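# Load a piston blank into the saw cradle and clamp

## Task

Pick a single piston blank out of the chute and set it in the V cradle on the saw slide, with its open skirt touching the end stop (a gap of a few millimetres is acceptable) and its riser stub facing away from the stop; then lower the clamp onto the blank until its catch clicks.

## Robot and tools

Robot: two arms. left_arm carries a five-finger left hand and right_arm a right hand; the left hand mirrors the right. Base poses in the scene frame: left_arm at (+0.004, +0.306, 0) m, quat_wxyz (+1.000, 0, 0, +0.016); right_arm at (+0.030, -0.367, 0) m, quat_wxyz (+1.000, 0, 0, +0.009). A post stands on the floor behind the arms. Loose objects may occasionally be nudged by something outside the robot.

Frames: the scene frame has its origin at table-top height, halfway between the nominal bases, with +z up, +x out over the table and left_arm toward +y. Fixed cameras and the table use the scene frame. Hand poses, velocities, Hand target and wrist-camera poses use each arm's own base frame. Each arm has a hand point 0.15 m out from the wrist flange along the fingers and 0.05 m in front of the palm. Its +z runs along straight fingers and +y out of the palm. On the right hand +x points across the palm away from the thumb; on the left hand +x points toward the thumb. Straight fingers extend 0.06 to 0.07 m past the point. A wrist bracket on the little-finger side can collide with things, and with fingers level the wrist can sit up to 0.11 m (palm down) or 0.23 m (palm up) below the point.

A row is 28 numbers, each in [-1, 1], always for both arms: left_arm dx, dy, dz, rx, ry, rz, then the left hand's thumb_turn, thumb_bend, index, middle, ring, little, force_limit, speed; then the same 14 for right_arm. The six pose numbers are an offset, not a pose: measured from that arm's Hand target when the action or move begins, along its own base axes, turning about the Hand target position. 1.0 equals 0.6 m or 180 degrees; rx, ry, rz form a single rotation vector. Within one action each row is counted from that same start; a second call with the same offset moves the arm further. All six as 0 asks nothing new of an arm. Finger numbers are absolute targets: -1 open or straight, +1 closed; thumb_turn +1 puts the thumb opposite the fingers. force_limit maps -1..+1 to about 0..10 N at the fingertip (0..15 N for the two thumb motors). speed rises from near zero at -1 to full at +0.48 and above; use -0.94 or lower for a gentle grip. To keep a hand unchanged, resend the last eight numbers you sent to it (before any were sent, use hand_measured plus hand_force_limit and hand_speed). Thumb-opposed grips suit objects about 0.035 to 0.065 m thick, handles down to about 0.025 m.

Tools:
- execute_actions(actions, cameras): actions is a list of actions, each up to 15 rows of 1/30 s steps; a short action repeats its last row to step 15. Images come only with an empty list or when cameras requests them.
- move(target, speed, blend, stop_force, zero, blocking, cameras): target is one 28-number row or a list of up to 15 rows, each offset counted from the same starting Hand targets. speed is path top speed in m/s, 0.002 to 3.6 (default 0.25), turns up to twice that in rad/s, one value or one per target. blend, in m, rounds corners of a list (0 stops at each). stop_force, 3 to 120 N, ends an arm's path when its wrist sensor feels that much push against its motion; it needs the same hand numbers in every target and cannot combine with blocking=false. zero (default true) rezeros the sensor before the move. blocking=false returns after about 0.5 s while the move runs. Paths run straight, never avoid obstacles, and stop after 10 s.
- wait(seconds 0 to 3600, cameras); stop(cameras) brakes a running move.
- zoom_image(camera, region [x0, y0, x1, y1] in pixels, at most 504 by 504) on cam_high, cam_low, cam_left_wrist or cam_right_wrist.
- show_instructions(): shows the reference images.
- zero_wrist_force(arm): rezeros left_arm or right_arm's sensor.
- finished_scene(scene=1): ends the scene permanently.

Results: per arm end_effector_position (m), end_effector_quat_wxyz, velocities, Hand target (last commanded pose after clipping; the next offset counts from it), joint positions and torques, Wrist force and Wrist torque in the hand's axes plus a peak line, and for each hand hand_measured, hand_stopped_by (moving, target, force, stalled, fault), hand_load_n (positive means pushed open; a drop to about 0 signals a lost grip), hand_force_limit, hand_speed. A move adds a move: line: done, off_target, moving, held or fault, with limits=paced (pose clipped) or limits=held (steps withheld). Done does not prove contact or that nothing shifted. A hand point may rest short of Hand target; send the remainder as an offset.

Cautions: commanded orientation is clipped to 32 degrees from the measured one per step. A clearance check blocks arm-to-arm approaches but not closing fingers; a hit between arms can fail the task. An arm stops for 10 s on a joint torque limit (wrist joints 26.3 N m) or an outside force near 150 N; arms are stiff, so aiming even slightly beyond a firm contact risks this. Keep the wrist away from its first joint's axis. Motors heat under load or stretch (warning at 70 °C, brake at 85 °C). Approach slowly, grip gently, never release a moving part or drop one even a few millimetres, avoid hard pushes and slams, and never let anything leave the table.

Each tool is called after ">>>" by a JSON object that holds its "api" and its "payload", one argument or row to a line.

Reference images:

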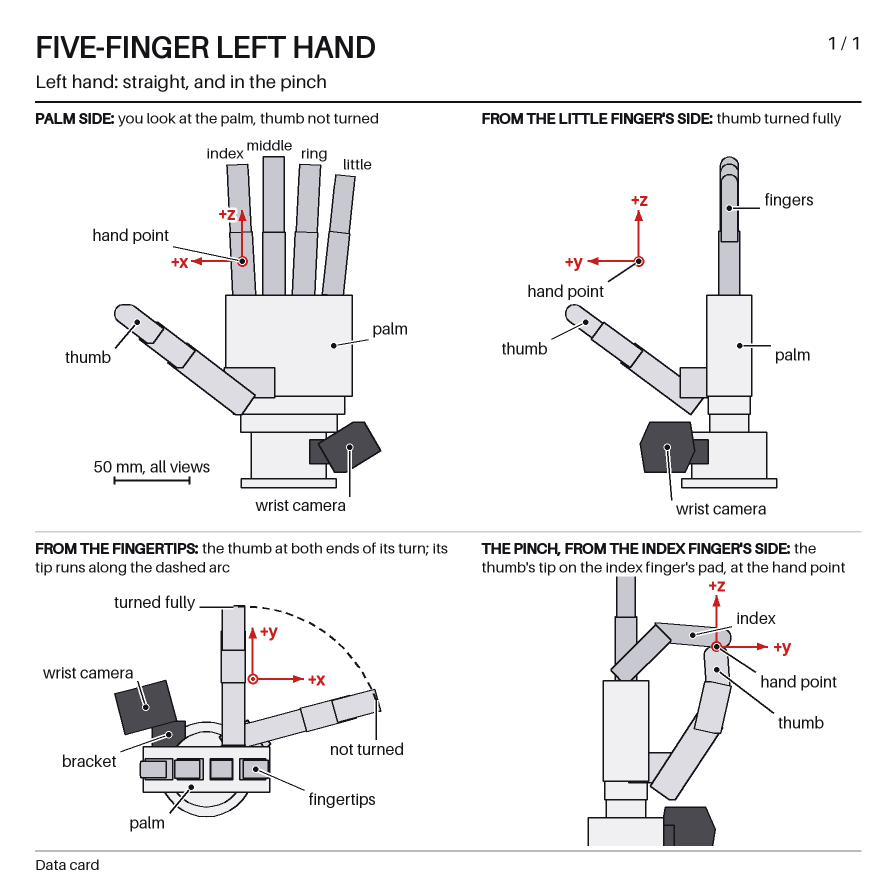

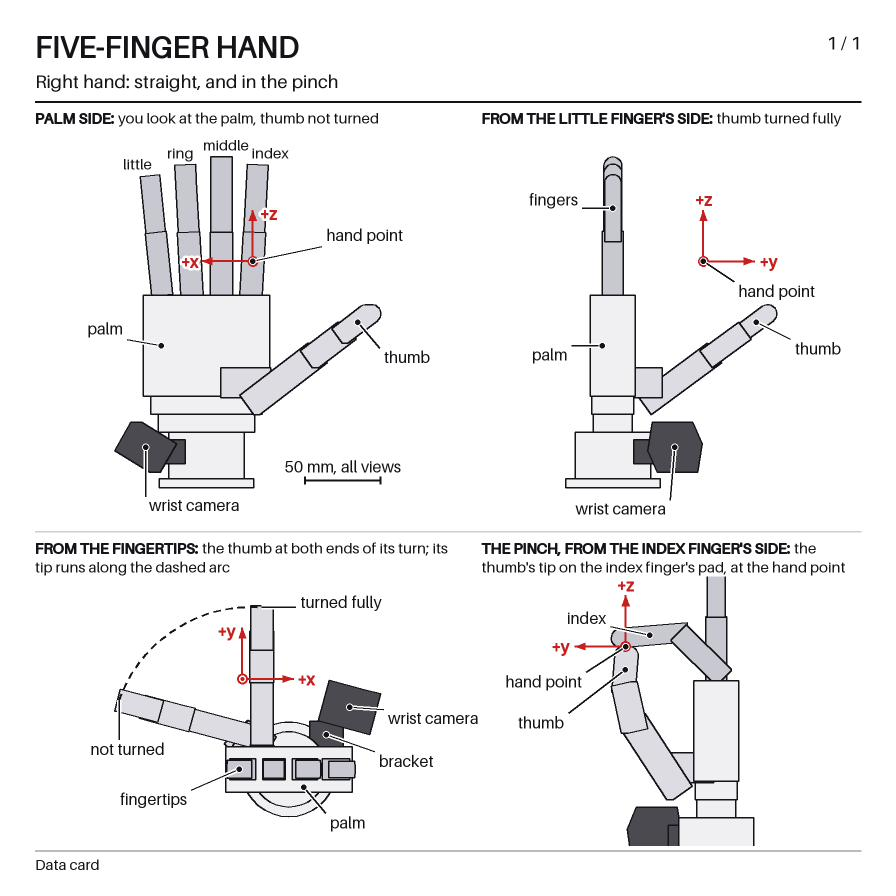

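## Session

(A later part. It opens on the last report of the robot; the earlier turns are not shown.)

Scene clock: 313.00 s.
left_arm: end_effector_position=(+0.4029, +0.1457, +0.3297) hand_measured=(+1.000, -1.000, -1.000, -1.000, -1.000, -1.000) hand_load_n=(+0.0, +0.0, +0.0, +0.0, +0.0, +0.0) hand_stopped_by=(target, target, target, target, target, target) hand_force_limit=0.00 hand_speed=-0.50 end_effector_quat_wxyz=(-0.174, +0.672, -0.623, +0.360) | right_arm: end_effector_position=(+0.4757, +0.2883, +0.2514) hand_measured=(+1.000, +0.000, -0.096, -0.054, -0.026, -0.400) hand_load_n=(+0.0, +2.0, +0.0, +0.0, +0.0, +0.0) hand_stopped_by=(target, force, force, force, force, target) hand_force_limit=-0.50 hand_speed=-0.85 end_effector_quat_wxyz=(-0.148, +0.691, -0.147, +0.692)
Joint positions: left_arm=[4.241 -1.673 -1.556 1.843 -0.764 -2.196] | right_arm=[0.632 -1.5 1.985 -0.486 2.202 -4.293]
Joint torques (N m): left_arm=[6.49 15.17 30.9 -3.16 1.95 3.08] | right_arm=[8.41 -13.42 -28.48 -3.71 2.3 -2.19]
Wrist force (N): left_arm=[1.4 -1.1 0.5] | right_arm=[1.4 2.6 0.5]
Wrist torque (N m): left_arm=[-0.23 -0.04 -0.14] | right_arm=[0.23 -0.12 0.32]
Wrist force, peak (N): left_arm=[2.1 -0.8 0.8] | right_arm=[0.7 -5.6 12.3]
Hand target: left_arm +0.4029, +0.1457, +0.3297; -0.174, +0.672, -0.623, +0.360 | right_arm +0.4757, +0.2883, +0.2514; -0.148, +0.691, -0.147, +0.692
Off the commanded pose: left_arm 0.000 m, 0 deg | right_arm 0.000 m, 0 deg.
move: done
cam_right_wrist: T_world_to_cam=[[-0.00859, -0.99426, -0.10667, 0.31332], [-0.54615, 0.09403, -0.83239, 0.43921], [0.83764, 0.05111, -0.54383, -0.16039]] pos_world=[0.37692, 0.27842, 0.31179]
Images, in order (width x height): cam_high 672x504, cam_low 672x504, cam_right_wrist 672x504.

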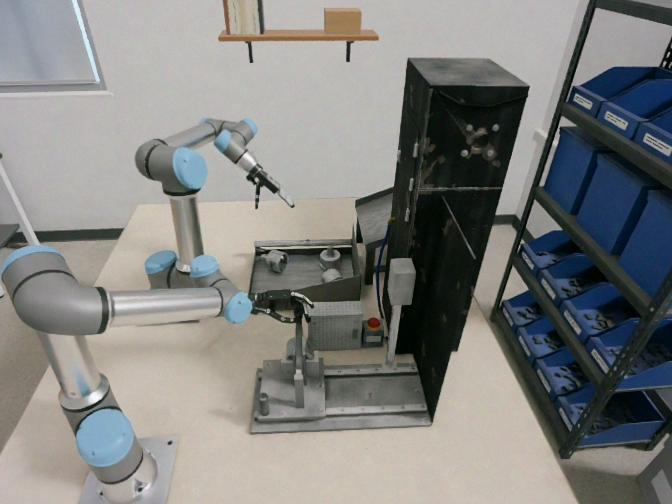

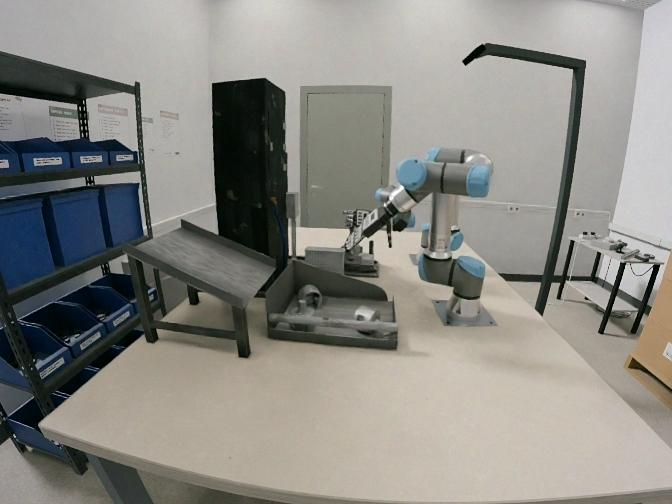

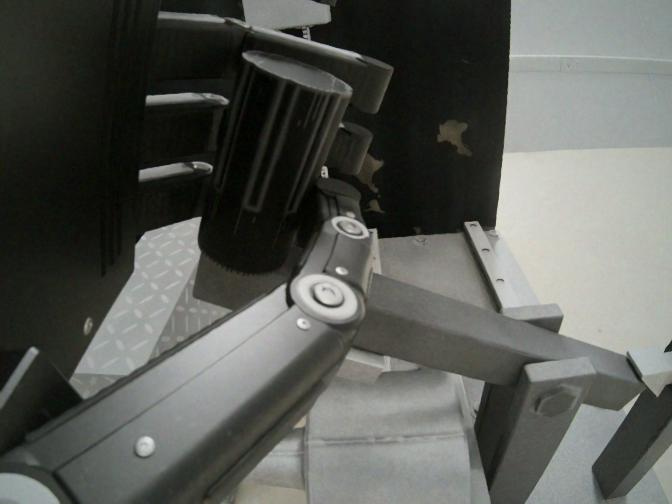

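>>> {"api": "move", "payload": {
  "target": [
    [0,0,0,0,0,0,1,-1,-1,-1,-1,-1,0.0,-0.5,0.0,0.0137,-0.0237,-0.0556,0,0,1,0.2,0.5,0.5,0.5,-0.4,-0.5,-0.85],
    [0,0,0,0,0,0,1,-1,-1,-1,-1,-1,0.0,-0.5,0.0,0.0217,-0.0442,-0.1,0,0,1,0.2,0.5,0.5,0.5,-0.4,-0.5,-0.85]
  ],
  "speed": 0.03,
  "blend": 0.01,
  "stop_force": 25,
  "cameras": ["cam_right_wrist","cam_high","cam_low"]
}}

>>> {"api": "zoom_image", "payload": {
  "camera": "cam_high",
  "region": [260, 290, 350, 380]
}}

Scene clock: 320.20 s.
left_arm: end_effector_position=(+0.4029, +0.1457, +0.3297) hand_measured=(+1.000, -1.000, -1.000, -1.000, -1.000, -1.000) hand_load_n=(+0.0, +0.0, +0.0, +0.0, +0.0, +0.0) hand_stopped_by=(target, target, target, target, target, target) hand_force_limit=0.00 hand_speed=-0.50 end_effector_quat_wxyz=(-0.174, +0.672, -0.623, +0.360) | right_arm: end_effector_position=(+0.4757, +0.3013, +0.2248) hand_measured=(+1.000, +0.000, -0.096, -0.054, -0.026, -0.400) hand_load_n=(+0.5, +1.5, +0.0, -0.5, +0.0, +0.5) hand_stopped_by=(target, force, force, force, force, target) hand_force_limit=-0.50 hand_speed=-0.85 end_effector_quat_wxyz=(-0.038, +0.706, -0.037, +0.706)
Joint positions: left_arm=[4.241 -1.673 -1.556 1.843 -0.764 -2.196] | right_arm=[0.688 -1.391 1.984 -0.593 2.257 -4.607]
Joint torques (N m): left_arm=[6.2 15.03 31.06 -3.26 1.71 2.95] | right_arm=[8.75 -15.45 -8.5 -3.6 2.37 -2.21]
Wrist force (N): left_arm=[1.4 -1.0 0.7] | right_arm=[1.2 0.6 1.6]
Wrist torque (N m): left_arm=[-0.22 -0.05 -0.13] | right_arm=[-0.13 -0.18 0.24]
Wrist force, peak (N): left_arm=[2.0 -1.2 0.8] | right_arm=[21.4 14.4 0.8]
Hand target: left_arm +0.4029, +0.1457, +0.3297; -0.174, +0.672, -0.623, +0.360 | right_arm +0.4757, +0.3013, +0.2248; -0.038, +0.706, -0.037, +0.706
Off the commanded pose: left_arm 0.000 m, 0 deg | right_arm 0.000 m, 0 deg.
move: done
cam_right_wrist: T_world_to_cam=[[-0.00855, -0.97857, 0.20576, 0.24842], [-0.54615, -0.16779, -0.82071, 0.49222], [0.83765, -0.11939, -0.533, -0.12651]] pos_world=[0.37692, 0.31058, 0.28542]
Images, in order (width x height): cam_high 672x504, cam_low 672x504, cam_right_wrist 672x504.

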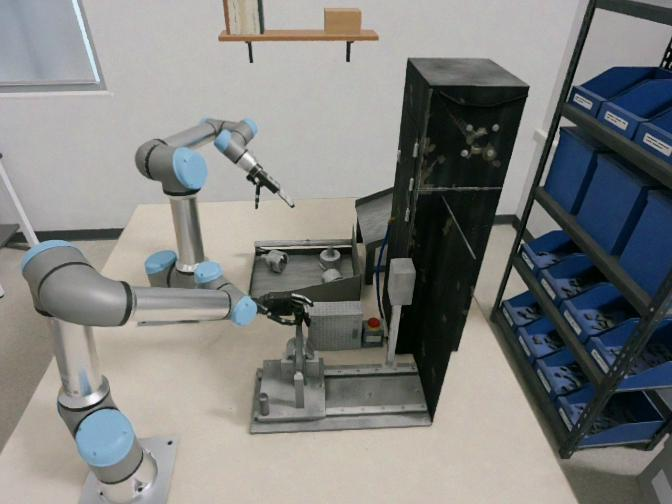

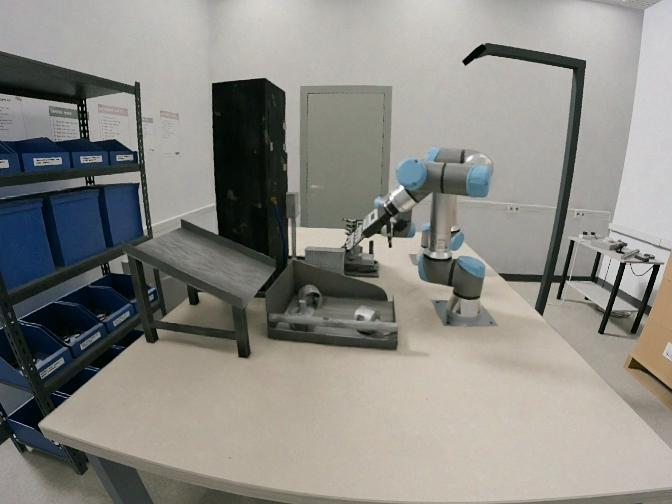

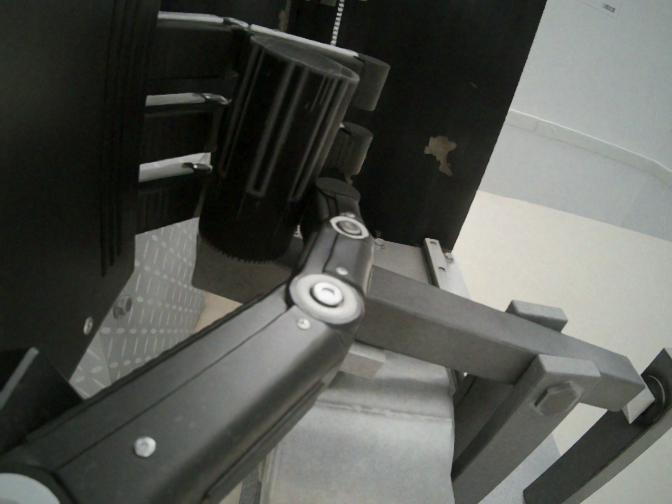

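Scaled by 5.600 from the camera's image (finer frame: 960x720).

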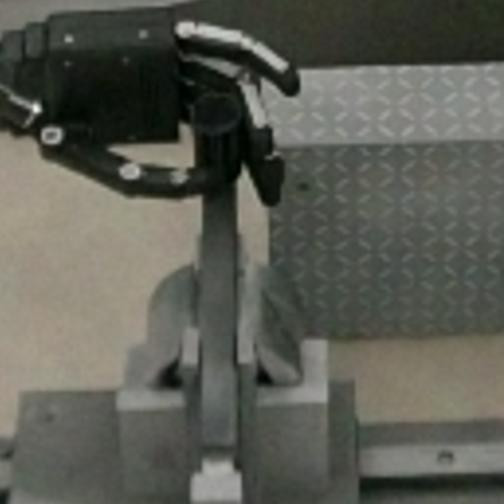

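>>> {"api": "move", "payload": {
  "target": [0,0,0,0,0,0,1,-1,-1,-1,-1,-1,0.0,-0.5,0.0,0.001,-0.012,-0.01,0,0,1,0.2,0.5,0.5,0.5,-0.4,-0.5,-0.85],
  "speed": 0.01,
  "stop_force": 15,
  "cameras": ["cam_right_wrist"]
}}

>>> {"api": "zoom_image", "payload": {
  "camera": "cam_right_wrist",
  "region": [330, 240, 672, 504]
}}

Scene clock: 323.33 s.
left_arm: end_effector_position=(+0.4029, +0.1457, +0.3297) hand_measured=(+1.000, -1.000, -1.000, -1.000, -1.000, -1.000) hand_load_n=(+0.0, +0.0, +0.0, +0.0, +0.0, +0.0) hand_stopped_by=(target, target, target, target, target, target) hand_force_limit=0.00 hand_speed=-0.50 end_effector_quat_wxyz=(-0.174, +0.672, -0.623, +0.360) | right_arm: end_effector_position=(+0.4757, +0.3019, +0.2176) hand_measured=(+1.000, +0.000, -0.096, -0.054, -0.026, -0.400) hand_load_n=(+0.0, +1.0, +0.0, +0.0, +0.0, +0.0) hand_stopped_by=(target, force, force, force, force, target) hand_force_limit=-0.50 hand_speed=-0.85 end_effector_quat_wxyz=(-0.027, +0.707, -0.026, +0.707)
Joint positions: left_arm=[4.241 -1.673 -1.556 1.843 -0.764 -2.196] | right_arm=[0.691 -1.375 1.991 -0.617 2.261 -4.638]
Joint torques (N m): left_arm=[6.57 14.93 31.12 -3.2 1.71 3.04] | right_arm=[8.58 -16.02 -7.67 -3.31 2.6 -2.12]
Wrist force (N): left_arm=[1.6 -0.9 0.4] | right_arm=[1.0 -0.1 1.3]
Wrist torque (N m): left_arm=[-0.18 -0.08 -0.12] | right_arm=[-0.18 -0.16 0.23]
Wrist force, peak (N): left_arm=[2.1 -0.9 0.7] | right_arm=[1.7 0.5 1.4]
Hand target: left_arm +0.4029, +0.1457, +0.3297; -0.174, +0.672, -0.623, +0.360 | right_arm +0.4757, +0.3019, +0.2176; -0.027, +0.707, -0.026, +0.707
Off the commanded pose: left_arm 0.000 m, 0 deg | right_arm 0.000 m, 0 deg.
move: done
cam_right_wrist: T_world_to_cam=[[-0.00854, -0.97161, 0.23642, 0.24175], [-0.54613, -0.19352, -0.81504, 0.49291], [0.83766, -0.13608, -0.52897, -0.12614]] pos_world=[0.37692, 0.31311, 0.27786]

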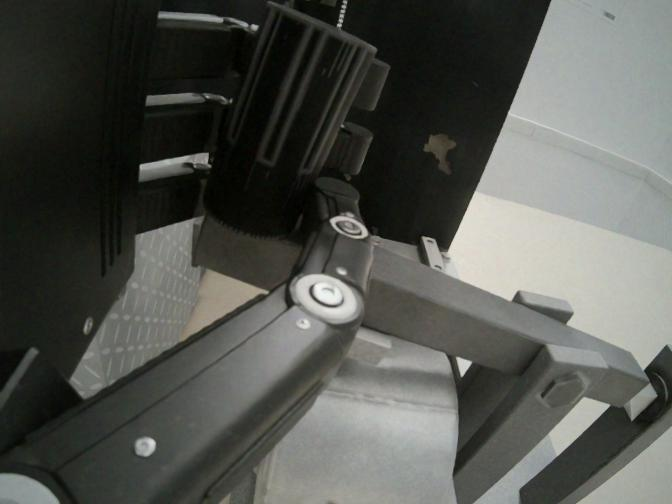

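Scaled by 1.474 from the camera's image (finer frame: 960x720).

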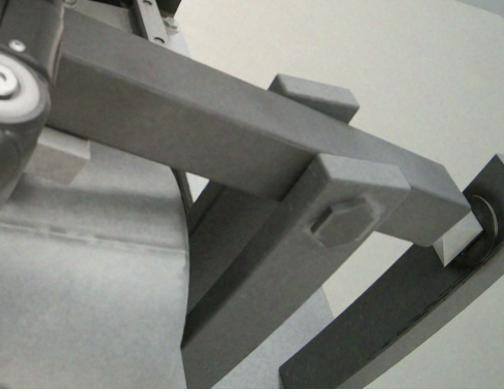

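>>> {"api": "execute_actions", "payload": {
  "actions": []
}}

>>> {"api": "zoom_image", "payload": {
  "camera": "cam_low",
  "region": [320, 200, 390, 270]
}}

>>> {"api": "zoom_image", "payload": {
  "camera": "cam_high",
  "region": [260, 310, 340, 390]
}}

>>> {"api": "zoom_image", "payload": {
  "camera": "cam_right_wrist",
  "region": [300, 280, 500, 480]
}}

>>> {"api": "zoom_image", "payload": {
  "camera": "cam_right_wrist",
  "region": [560, 320, 672, 440]
}}

Scene clock: 326.63 s.
left_arm: end_effector_position=(+0.4029, +0.1457, +0.3297) hand_measured=(+1.000, -1.000, -1.000, -1.000, -1.000, -1.000) hand_load_n=(+0.0, +0.0, +0.0, +0.0, +0.0, +0.0) hand_stopped_by=(target, target, target, target, target, target) hand_force_limit=0.00 hand_speed=-0.50 end_effector_quat_wxyz=(-0.174, +0.672, -0.623, +0.360) | right_arm: end_effector_position=(+0.4757, +0.3019, +0.2176) hand_measured=(+1.000, +0.000, -0.096, -0.054, -0.026, -0.400) hand_load_n=(+0.5, +0.5, +0.0, +0.0, +0.0, +0.0) hand_stopped_by=(target, force, force, force, force, target) hand_force_limit=-0.50 hand_speed=-0.85 end_effector_quat_wxyz=(-0.027, +0.707, -0.026, +0.707)
Joint positions: left_arm=[4.241 -1.673 -1.556 1.843 -0.764 -2.196] | right_arm=[0.691 -1.375 1.991 -0.617 2.261 -4.638]
Joint velocities: within noise
Joint torques (N m): left_arm=[5.56 15.46 30.79 -3.12 1.67 2.99] | right_arm=[7.7 -16.32 -7.89 -3.25 2.43 -2.19]
Wrist force (N): left_arm=[1.6 -0.9 0.8] | right_arm=[1.1 -0.1 1.4]
Wrist torque (N m): left_arm=[-0.20 -0.07 -0.12] | right_arm=[-0.19 -0.17 0.23]
Wrist force, peak (N): left_arm=[2.0 -1.0 0.8] | right_arm=[1.3 -0.3 1.6]
Hand target: left_arm +0.4029, +0.1457, +0.3297; -0.174, +0.672, -0.623, +0.360 | right_arm +0.4757, +0.3019, +0.2176; -0.027, +0.707, -0.026, +0.707
Off the commanded pose: left_arm 0.000 m, 0 deg | right_arm 0.000 m, 0 deg.
camera_calibration:
cam_left_wrist: T_world_to_cam=[[0.6848, -0.13285, 0.71652, -0.4877], [-0.57474, -0.70295, 0.41897, 0.19595], [0.44802, -0.69873, -0.55773, 0.21902]] pos_world=[0.34847, 0.22599, 0.3895]
cam_right_wrist: T_world_to_cam=[[-0.00854, -0.97161, 0.23642, 0.24175], [-0.54613, -0.19352, -0.81504, 0.49291], [0.83766, -0.13608, -0.52897, -0.12614]] pos_world=[0.37692, 0.31311, 0.27786]

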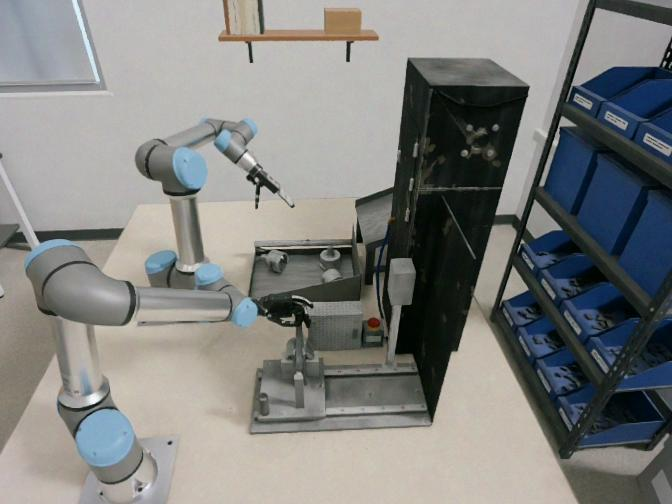

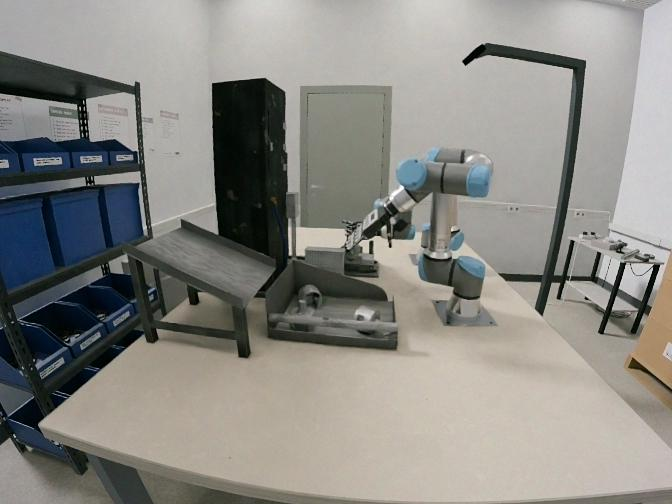

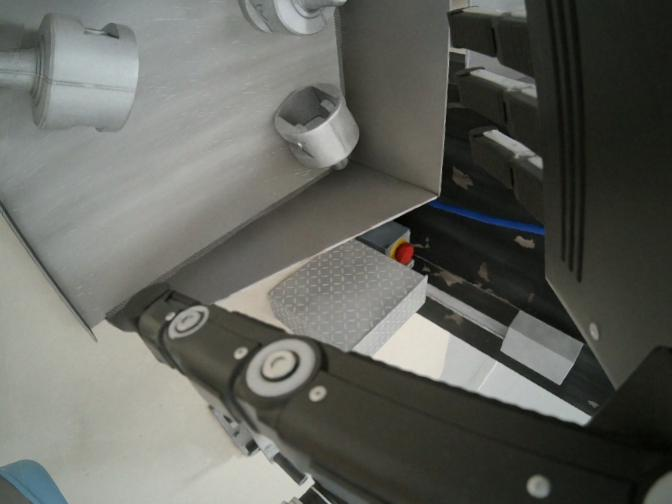

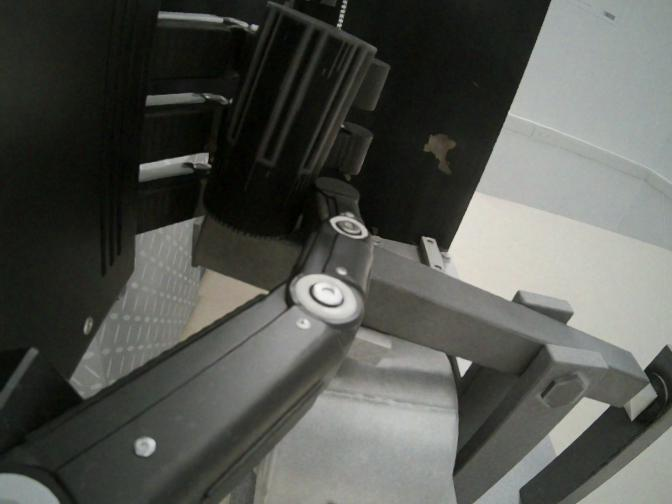

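Scaled by 7.200 from the camera's image (finer frame: 960x720).

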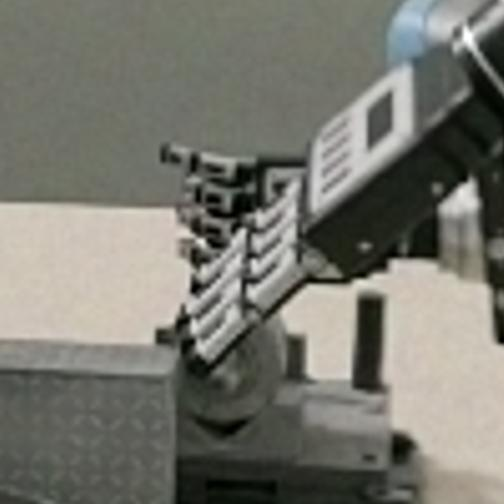

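Scaled by 6.300 from the camera's image (finer frame: 960x720).

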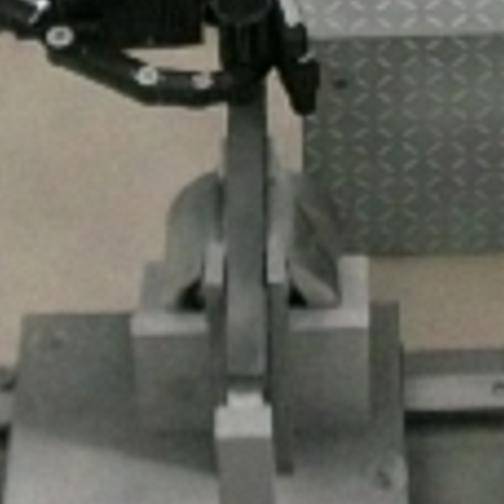

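Scaled by 2.520 from the camera's image (finer frame: 960x720).

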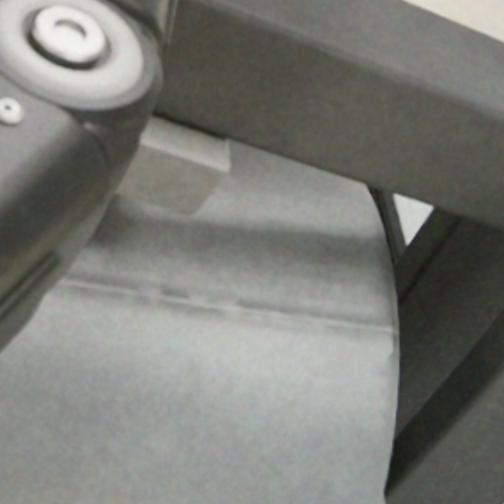

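Scaled by 4.200 from the camera's image (finer frame: 960x720).

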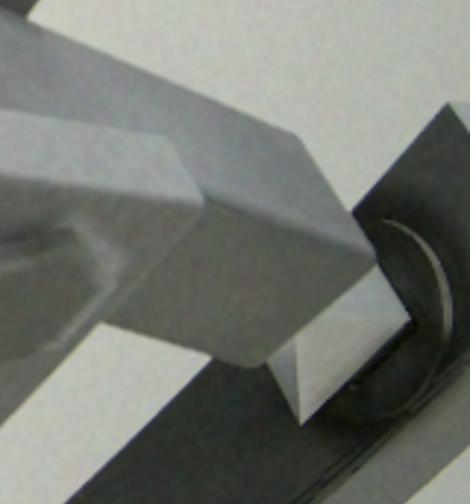

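>>> {"api": "move", "payload": {
  "target": [0,0,0,0,0,0,1,-1,-1,-1,-1,-1,0.0,-0.5,0,0,0,0,0,0,1,-1,-1,-1,-1,-1,-0.5,-0.4],
  "cameras": ["cam_right_wrist"]
}}

>>> {"api": "move", "payload": {
  "target": [
    [0,0,0,0,0,0,1,-1,-1,-1,-1,-1,0.0,-0.5,-0.01,0.12,0.02,0,0,0,1,-1,-1,-1,-1,-1,-0.5,-0.4],
    [0,0,0,0,0,0,1,-1,-1,-1,-1,-1,0.0,-0.5,-0.05,0.14,0.25,0,0,0,1,-1,-1,-1,-1,-1,-0.5,-0.4]
  ],
  "speed": [0.06,0.15],
  "stop_force": 8,
  "blend": 0.01,
  "cameras": ["all"]
}}

>>> {"api": "zoom_image", "payload": {
  "camera": "cam_low",
  "region": [320, 200, 390, 270]
}}

>>> {"api": "zoom_image", "payload": {
  "camera": "cam_high",
  "region": [260, 310, 340, 390]
}}

Scene clock: 329.73 s.
left_arm: end_effector_position=(+0.4029, +0.1457, +0.3297) hand_measured=(+1.000, -1.000, -1.000, -1.000, -1.000, -1.000) hand_load_n=(+0.0, +0.0, +0.0, +0.0, +0.0, +0.0) hand_stopped_by=(target, target, target, target, target, target) hand_force_limit=0.00 hand_speed=-0.50 end_effector_quat_wxyz=(-0.174, +0.672, -0.623, +0.360) | right_arm: end_effector_position=(+0.4757, +0.3020, +0.2176) hand_measured=(+1.000, -1.000, -1.000, -1.000, -1.000, -1.000) hand_load_n=(+0.0, +0.0, +0.0, +0.0, +0.0, +0.0) hand_stopped_by=(target, target, target, target, target, target) hand_force_limit=-0.50 hand_speed=-0.40 end_effector_quat_wxyz=(-0.027, +0.707, -0.026, +0.707)
Joint positions: left_arm=[4.241 -1.673 -1.556 1.843 -0.764 -2.196] | right_arm=[0.691 -1.375 1.992 -0.617 2.261 -4.638]
Joint torques (N m): left_arm=[5.11 15.4 30.35 -3.27 1.54 3.12] | right_arm=[6.36 -16.46 -7.23 -2.61 2.21 -2.03]
Wrist force (N): left_arm=[1.7 -1.2 0.4] | right_arm=[0.5 -0.9 1.5]
Wrist torque (N m): left_arm=[-0.24 -0.09 -0.11] | right_arm=[-0.24 -0.10 0.18]
Wrist force, peak (N): left_arm=[1.9 -1.0 0.8] | right_arm=[1.1 -1.0 1.9]
Hand target: left_arm +0.4029, +0.1457, +0.3297; -0.174, +0.672, -0.623, +0.360 | right_arm +0.4757, +0.3019, +0.2176; -0.027, +0.707, -0.026, +0.707
Off the commanded pose: left_arm 0.000 m, 0 deg | right_arm 0.000 m, 0 deg.
move: done
cam_right_wrist: T_world_to_cam=[[-0.00854, -0.97161, 0.23642, 0.24175], [-0.54613, -0.19352, -0.81504, 0.49291], [0.83766, -0.13608, -0.52897, -0.12614]] pos_world=[0.37692, 0.31311, 0.27786]

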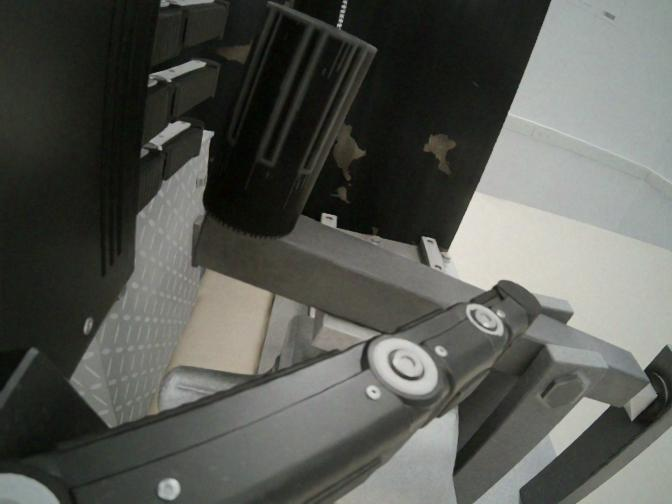

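Scene clock: 333.00 s.
left_arm: end_effector_position=(+0.4029, +0.1457, +0.3297) hand_measured=(+1.000, -1.000, -1.000, -1.000, -1.000, -1.000) hand_load_n=(+0.0, +0.0, +0.0, +0.0, +0.0, +0.0) hand_stopped_by=(target, target, target, target, target, target) hand_force_limit=0.00 hand_speed=-0.50 end_effector_quat_wxyz=(-0.174, +0.672, -0.623, +0.360) | right_arm: end_effector_position=(+0.4457, +0.3859, +0.3677) hand_measured=(+1.000, -1.000, -1.000, -1.000, -1.000, -1.000) hand_load_n=(+0.0, +0.0, +0.0, +0.0, +0.0, +0.0) hand_stopped_by=(target, target, target, target, target, target) hand_force_limit=-0.50 hand_speed=-0.40 end_effector_quat_wxyz=(-0.027, +0.707, -0.026, +0.707)
Joint positions: left_arm=[4.241 -1.673 -1.556 1.843 -0.764 -2.196] | right_arm=[0.877 -1.378 1.576 -0.198 2.447 -4.638]
Joint torques (N m): left_arm=[5.35 15.65 30.37 -3.29 1.51 3.03] | right_arm=[8.87 -22.21 -28.73 1.31 2.73 1.56]
Wrist force (N): left_arm=[1.7 -0.9 0.4] | right_arm=[0.9 -1.1 1.5]
Wrist torque (N m): left_arm=[-0.18 -0.09 -0.12] | right_arm=[-0.29 -0.17 0.14]
Wrist force, peak (N): left_arm=[1.9 -1.2 0.9] | right_arm=[1.3 -1.5 1.6]
Hand target: left_arm +0.4029, +0.1457, +0.3297; -0.174, +0.672, -0.623, +0.360 | right_arm +0.4457, +0.3859, +0.3676; -0.027, +0.707, -0.026, +0.707
Off the commanded pose: left_arm 0.000 m, 0 deg | right_arm 0.000 m, 0 deg.
move: done
cam_left_wrist: T_world_to_cam=[[0.6848, -0.13285, 0.71652, -0.4877], [-0.57474, -0.70295, 0.41897, 0.19595], [0.44802, -0.69873, -0.55773, 0.21902]] pos_world=[0.34847, 0.22599, 0.3895]
cam_right_wrist: T_world_to_cam=[[-0.00855, -0.97162, 0.2364, 0.28766], [-0.54613, -0.1935, -0.81505, 0.61503], [0.83766, -0.13608, -0.52897, -0.01024]] pos_world=[0.34692, 0.39711, 0.42786]

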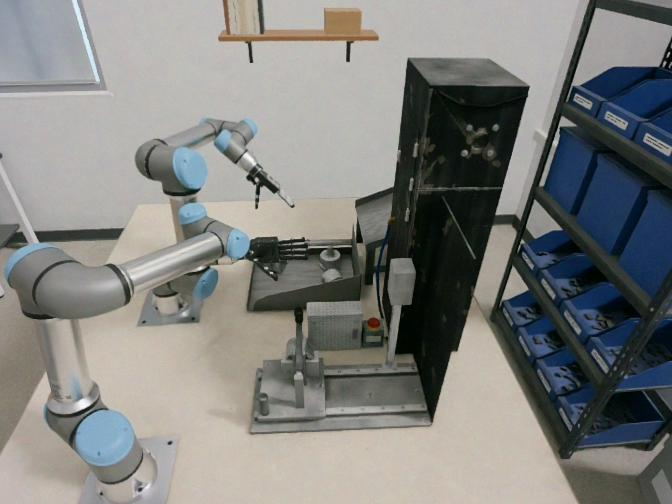

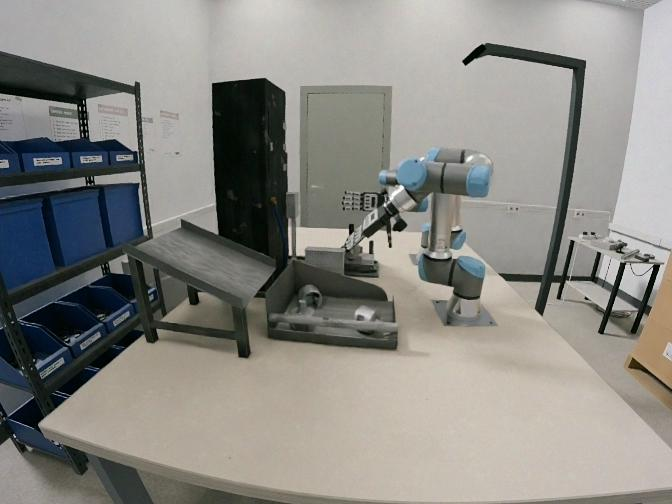

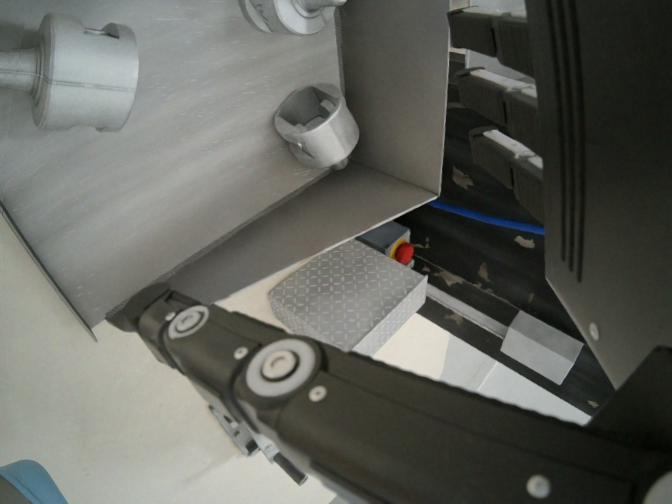

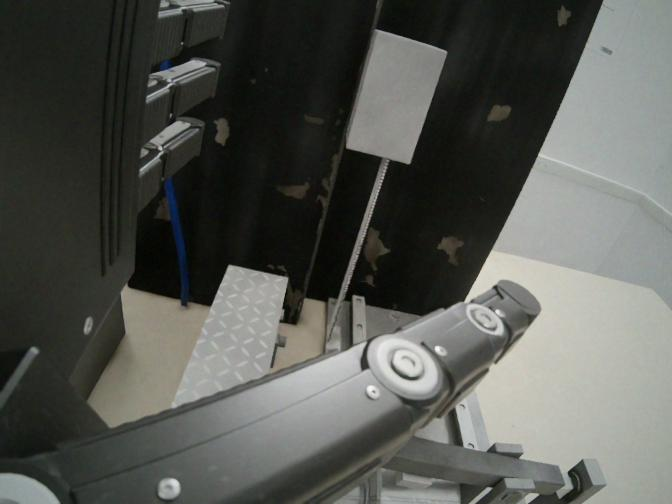

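Scaled by 7.200 from the camera's image (finer frame: 960x720).

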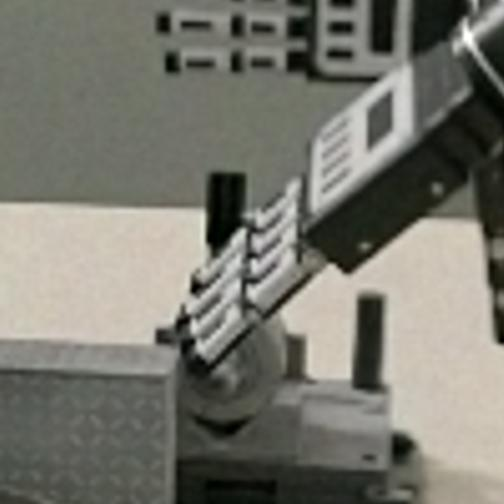

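Scaled by 6.300 from the camera's image (finer frame: 960x720).

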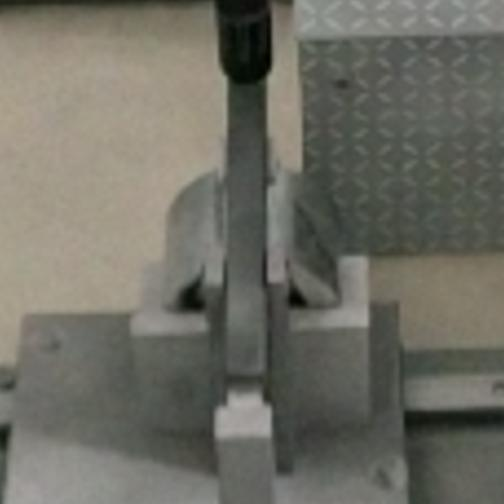

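>>> {"api": "move", "payload": {
  "target": [
    [0,0,0,0,0,0,1,-1,-1,-1,-1,-1,0.0,-0.5,-0.2,-0.06,0.02,0,0,0,1,-1,-1,-1,-1,-1,-0.5,-0.4],
    [0,0,0,0,0,0,1,-1,-1,-1,-1,-1,0.0,-0.5,-0.2045,-0.3745,-0.163,0,0,0,1,-1,-1,-1,-1,-1,-0.5,-0.4]
  ],
  "speed": 0.2,
  "blend": 0.03,
  "cameras": ["cam_right_wrist","cam_high"]
}}

>>> {"api": "zoom_image", "payload": {
  "camera": "cam_right_wrist",
  "region": [200, 150, 640, 504]
}}

Scene clock: 336.77 s.
left_arm: end_effector_position=(+0.4029, +0.1457, +0.3297) hand_measured=(+1.000, -1.000, -1.000, -1.000, -1.000, -1.000) hand_load_n=(+0.0, +0.0, +0.0, +0.0, +0.0, +0.0) hand_stopped_by=(target, target, target, target, target, target) hand_force_limit=0.00 hand_speed=-0.50 end_effector_quat_wxyz=(-0.174, +0.672, -0.623, +0.360) | right_arm: end_effector_position=(+0.3230, +0.1613, +0.2698) hand_measured=(+1.000, -1.000, -1.000, -1.000, -1.000, -1.000) hand_load_n=(+0.0, +0.0, +0.0, +0.0, +0.0, +0.0) hand_stopped_by=(target, target, target, target, target, target) hand_force_limit=-0.50 hand_speed=-0.40 end_effector_quat_wxyz=(-0.027, +0.707, -0.026, +0.707)
Joint positions: left_arm=[4.241 -1.673 -1.556 1.843 -0.764 -2.196] | right_arm=[0.633 -1.999 2.376 -0.377 2.203 -4.638]
Joint torques (N m): left_arm=[4.91 15.05 30.67 -3.28 1.48 2.97] | right_arm=[-10.38 -9.9 -10.24 1.01 -2.42 -2.11]
Wrist force (N): left_arm=[1.6 -1.0 0.4] | right_arm=[0.8 -0.8 1.4]
Wrist torque (N m): left_arm=[-0.21 -0.07 -0.12] | right_arm=[-0.22 -0.15 0.21]
Wrist force, peak (N): left_arm=[2.1 -1.1 0.5] | right_arm=[1.0 -1.6 2.3]
Hand target: left_arm +0.4029, +0.1457, +0.3297; -0.174, +0.672, -0.623, +0.360 | right_arm +0.3230, +0.1612, +0.2698; -0.027, +0.707, -0.026, +0.707
Off the commanded pose: left_arm 0.000 m, 0 deg | right_arm 0.000 m, 0 deg.
move: done
cam_right_wrist: T_world_to_cam=[[-0.00862, -0.9716, 0.23647, 0.0914], [-0.54619, -0.19351, -0.815, 0.42483], [0.83762, -0.13619, -0.52901, 0.01027]] pos_world=[0.22422, 0.17241, 0.33006]
Images, in order (width x height): cam_high 672x504, cam_right_wrist 672x504.

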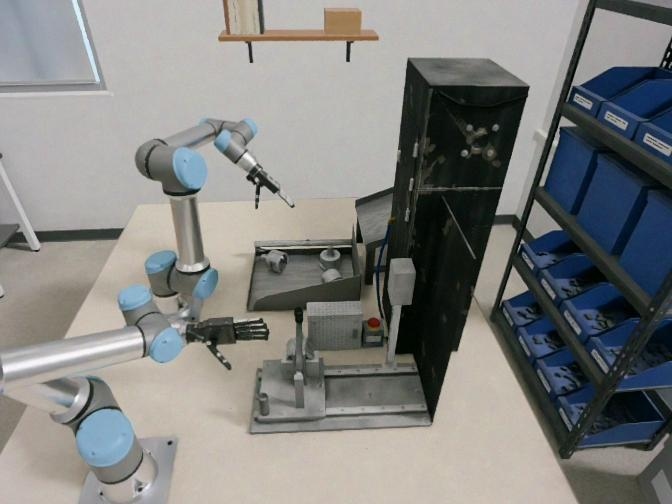

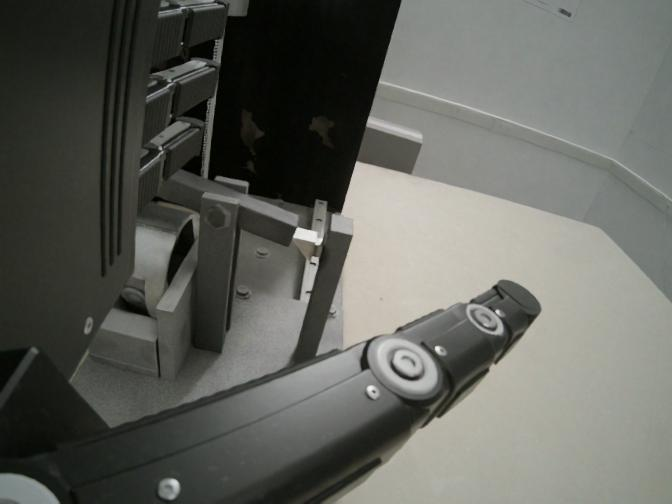

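Scaled by 1.145 from the camera's image (finer frame: 960x720).

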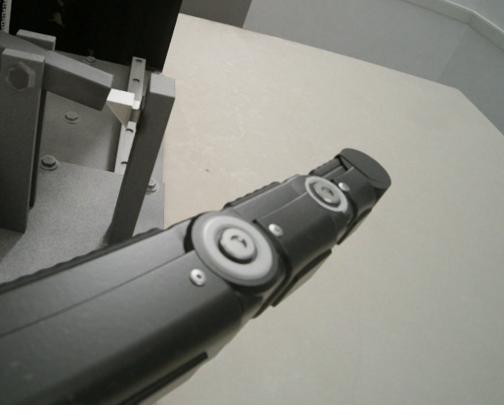

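>>> {"api": "zoom_image", "payload": {
  "camera": "cam_right_wrist",
  "region": [140, 150, 380, 390]
}}

Scaled by 2.100 from the camera's image (finer frame: 960x720).

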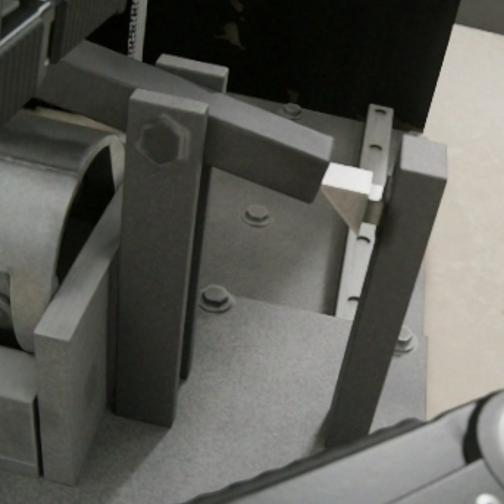

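>>> {"api": "move", "payload": {
  "target": [
    [0,0,0,0,0,0,1,-1,-1,-1,-1,-1,0.0,-0.5,0.128,0.098,0.25,0.3,0,0,-1,-1,-1,-1,-1,-1,-0.5,-0.2],
    [0,0,0,0,0,0,1,-1,-1,-1,-1,-1,0.0,-0.5,0.295,0.281,0.184,0.582,0,0,-1,-1,-1,-1,-1,-1,-0.5,-0.2],
    [0,0,0,0,0,0,1,-1,-1,-1,-1,-1,0.0,-0.5,0.3467,0.2955,0.067,0.582,0,0,-1,-1,-1,-1,-1,-1,-0.5,-0.2]
  ],
  "speed": 0.15,
  "blend": 0.02,
  "cameras": ["cam_right_wrist","cam_high","cam_low"]
}}

>>> {"api": "zoom_image", "payload": {
  "camera": "cam_low",
  "region": [310, 180, 390, 260]
}}

>>> {"api": "zoom_image", "payload": {
  "camera": "cam_high",
  "region": [250, 260, 350, 360]
}}

Scene clock: 347.70 s.
left_arm: end_effector_position=(+0.4029, +0.1457, +0.3297) hand_measured=(+1.000, -1.000, -1.000, -1.000, -1.000, -1.000) hand_load_n=(+0.0, +0.0, +0.0, +0.0, +0.0, +0.0) hand_stopped_by=(target, target, target, target, target, target) hand_force_limit=0.00 hand_speed=-0.50 end_effector_quat_wxyz=(-0.174, +0.672, -0.623, +0.360) | right_arm: end_effector_position=(+0.5310, +0.3385, +0.3101) hand_measured=(-1.000, -1.000, -1.000, -1.000, -1.000, -1.000) hand_load_n=(+0.0, +0.0, +0.0, +0.0, +0.0, +0.0) hand_stopped_by=(target, target, target, target, target, target) hand_force_limit=-0.50 hand_speed=-0.20 end_effector_quat_wxyz=(+0.576, -0.410, +0.576, -0.411)
Joint positions: left_arm=[4.241 -1.673 -1.556 1.843 -0.764 -2.196] | right_arm=[0.465 -1.545 1.885 -0.342 2.036 -2.81]
Joint torques (N m): left_arm=[3.9 15.11 30.51 -3.12 1.39 3.01] | right_arm=[-7.18 -12.19 -9.97 -3.37 -2.32 -2.14]
Wrist force (N): left_arm=[1.6 -1.2 0.6] | right_arm=[0.2 2.0 -0.3]
Wrist torque (N m): left_arm=[-0.23 -0.06 -0.12] | right_arm=[0.34 0.01 0.16]
Wrist force, peak (N): left_arm=[2.0 -1.0 0.8] | right_arm=[0.8 2.8 -0.1]
Hand target: left_arm +0.4029, +0.1457, +0.3297; -0.174, +0.672, -0.623, +0.360 | right_arm +0.5310, +0.3385, +0.3100; +0.576, -0.410, +0.576, -0.411
Off the commanded pose: left_arm 0.000 m, 0 deg | right_arm 0.000 m, 0 deg.
move: done
cam_right_wrist: T_world_to_cam=[[-0.00861, 0.0189, -0.99978, 0.30399], [-0.54613, 0.83745, 0.02054, -0.0026], [0.83766, 0.54619, 0.00311, -0.51456]] pos_world=[0.43222, 0.27748, 0.30558]
Images, in order (width x height): cam_high 672x504, cam_low 672x504, cam_right_wrist 672x504.

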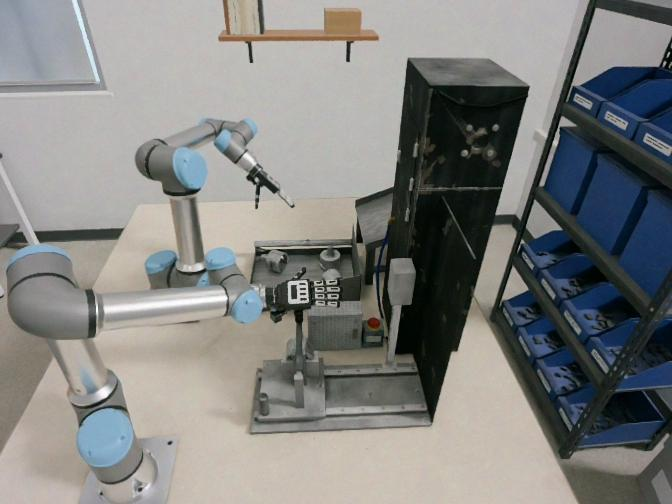

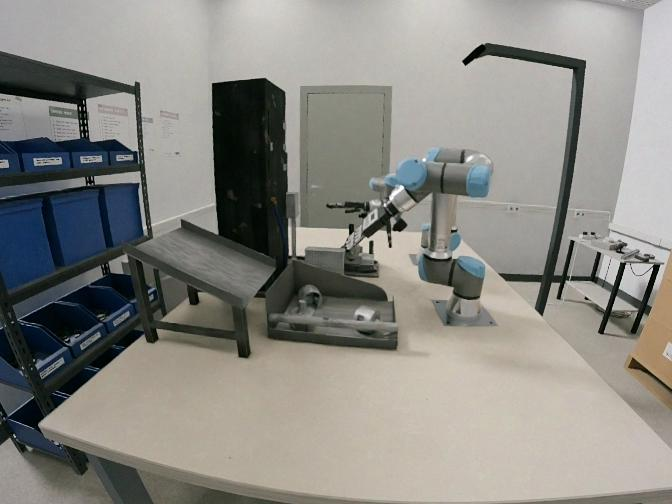

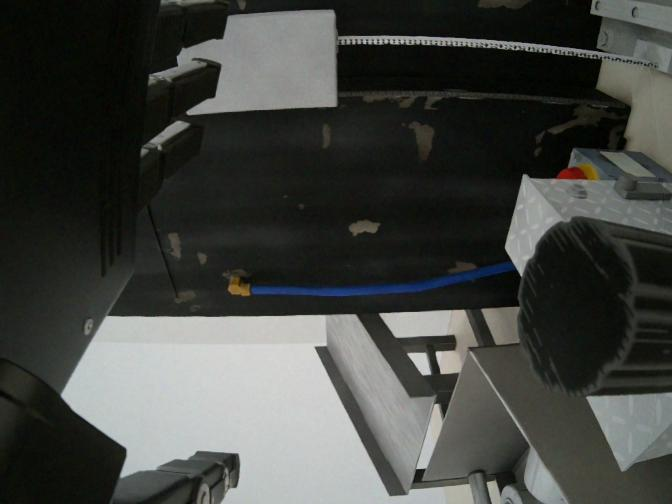

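Scaled by 6.300 from the camera's image (finer frame: 960x720).

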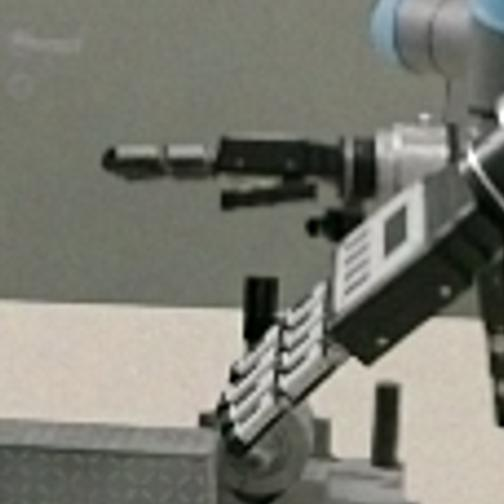

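Scaled by 5.040 from the camera's image (finer frame: 960x720).

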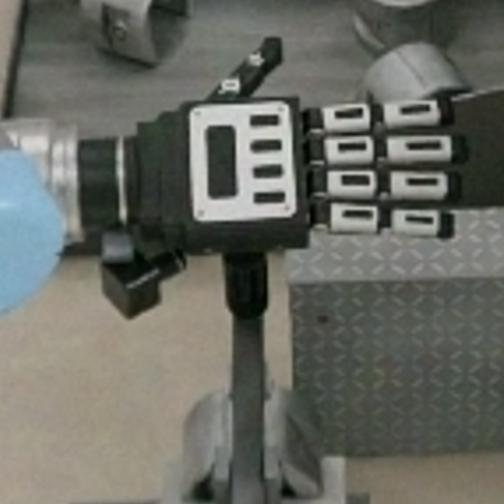

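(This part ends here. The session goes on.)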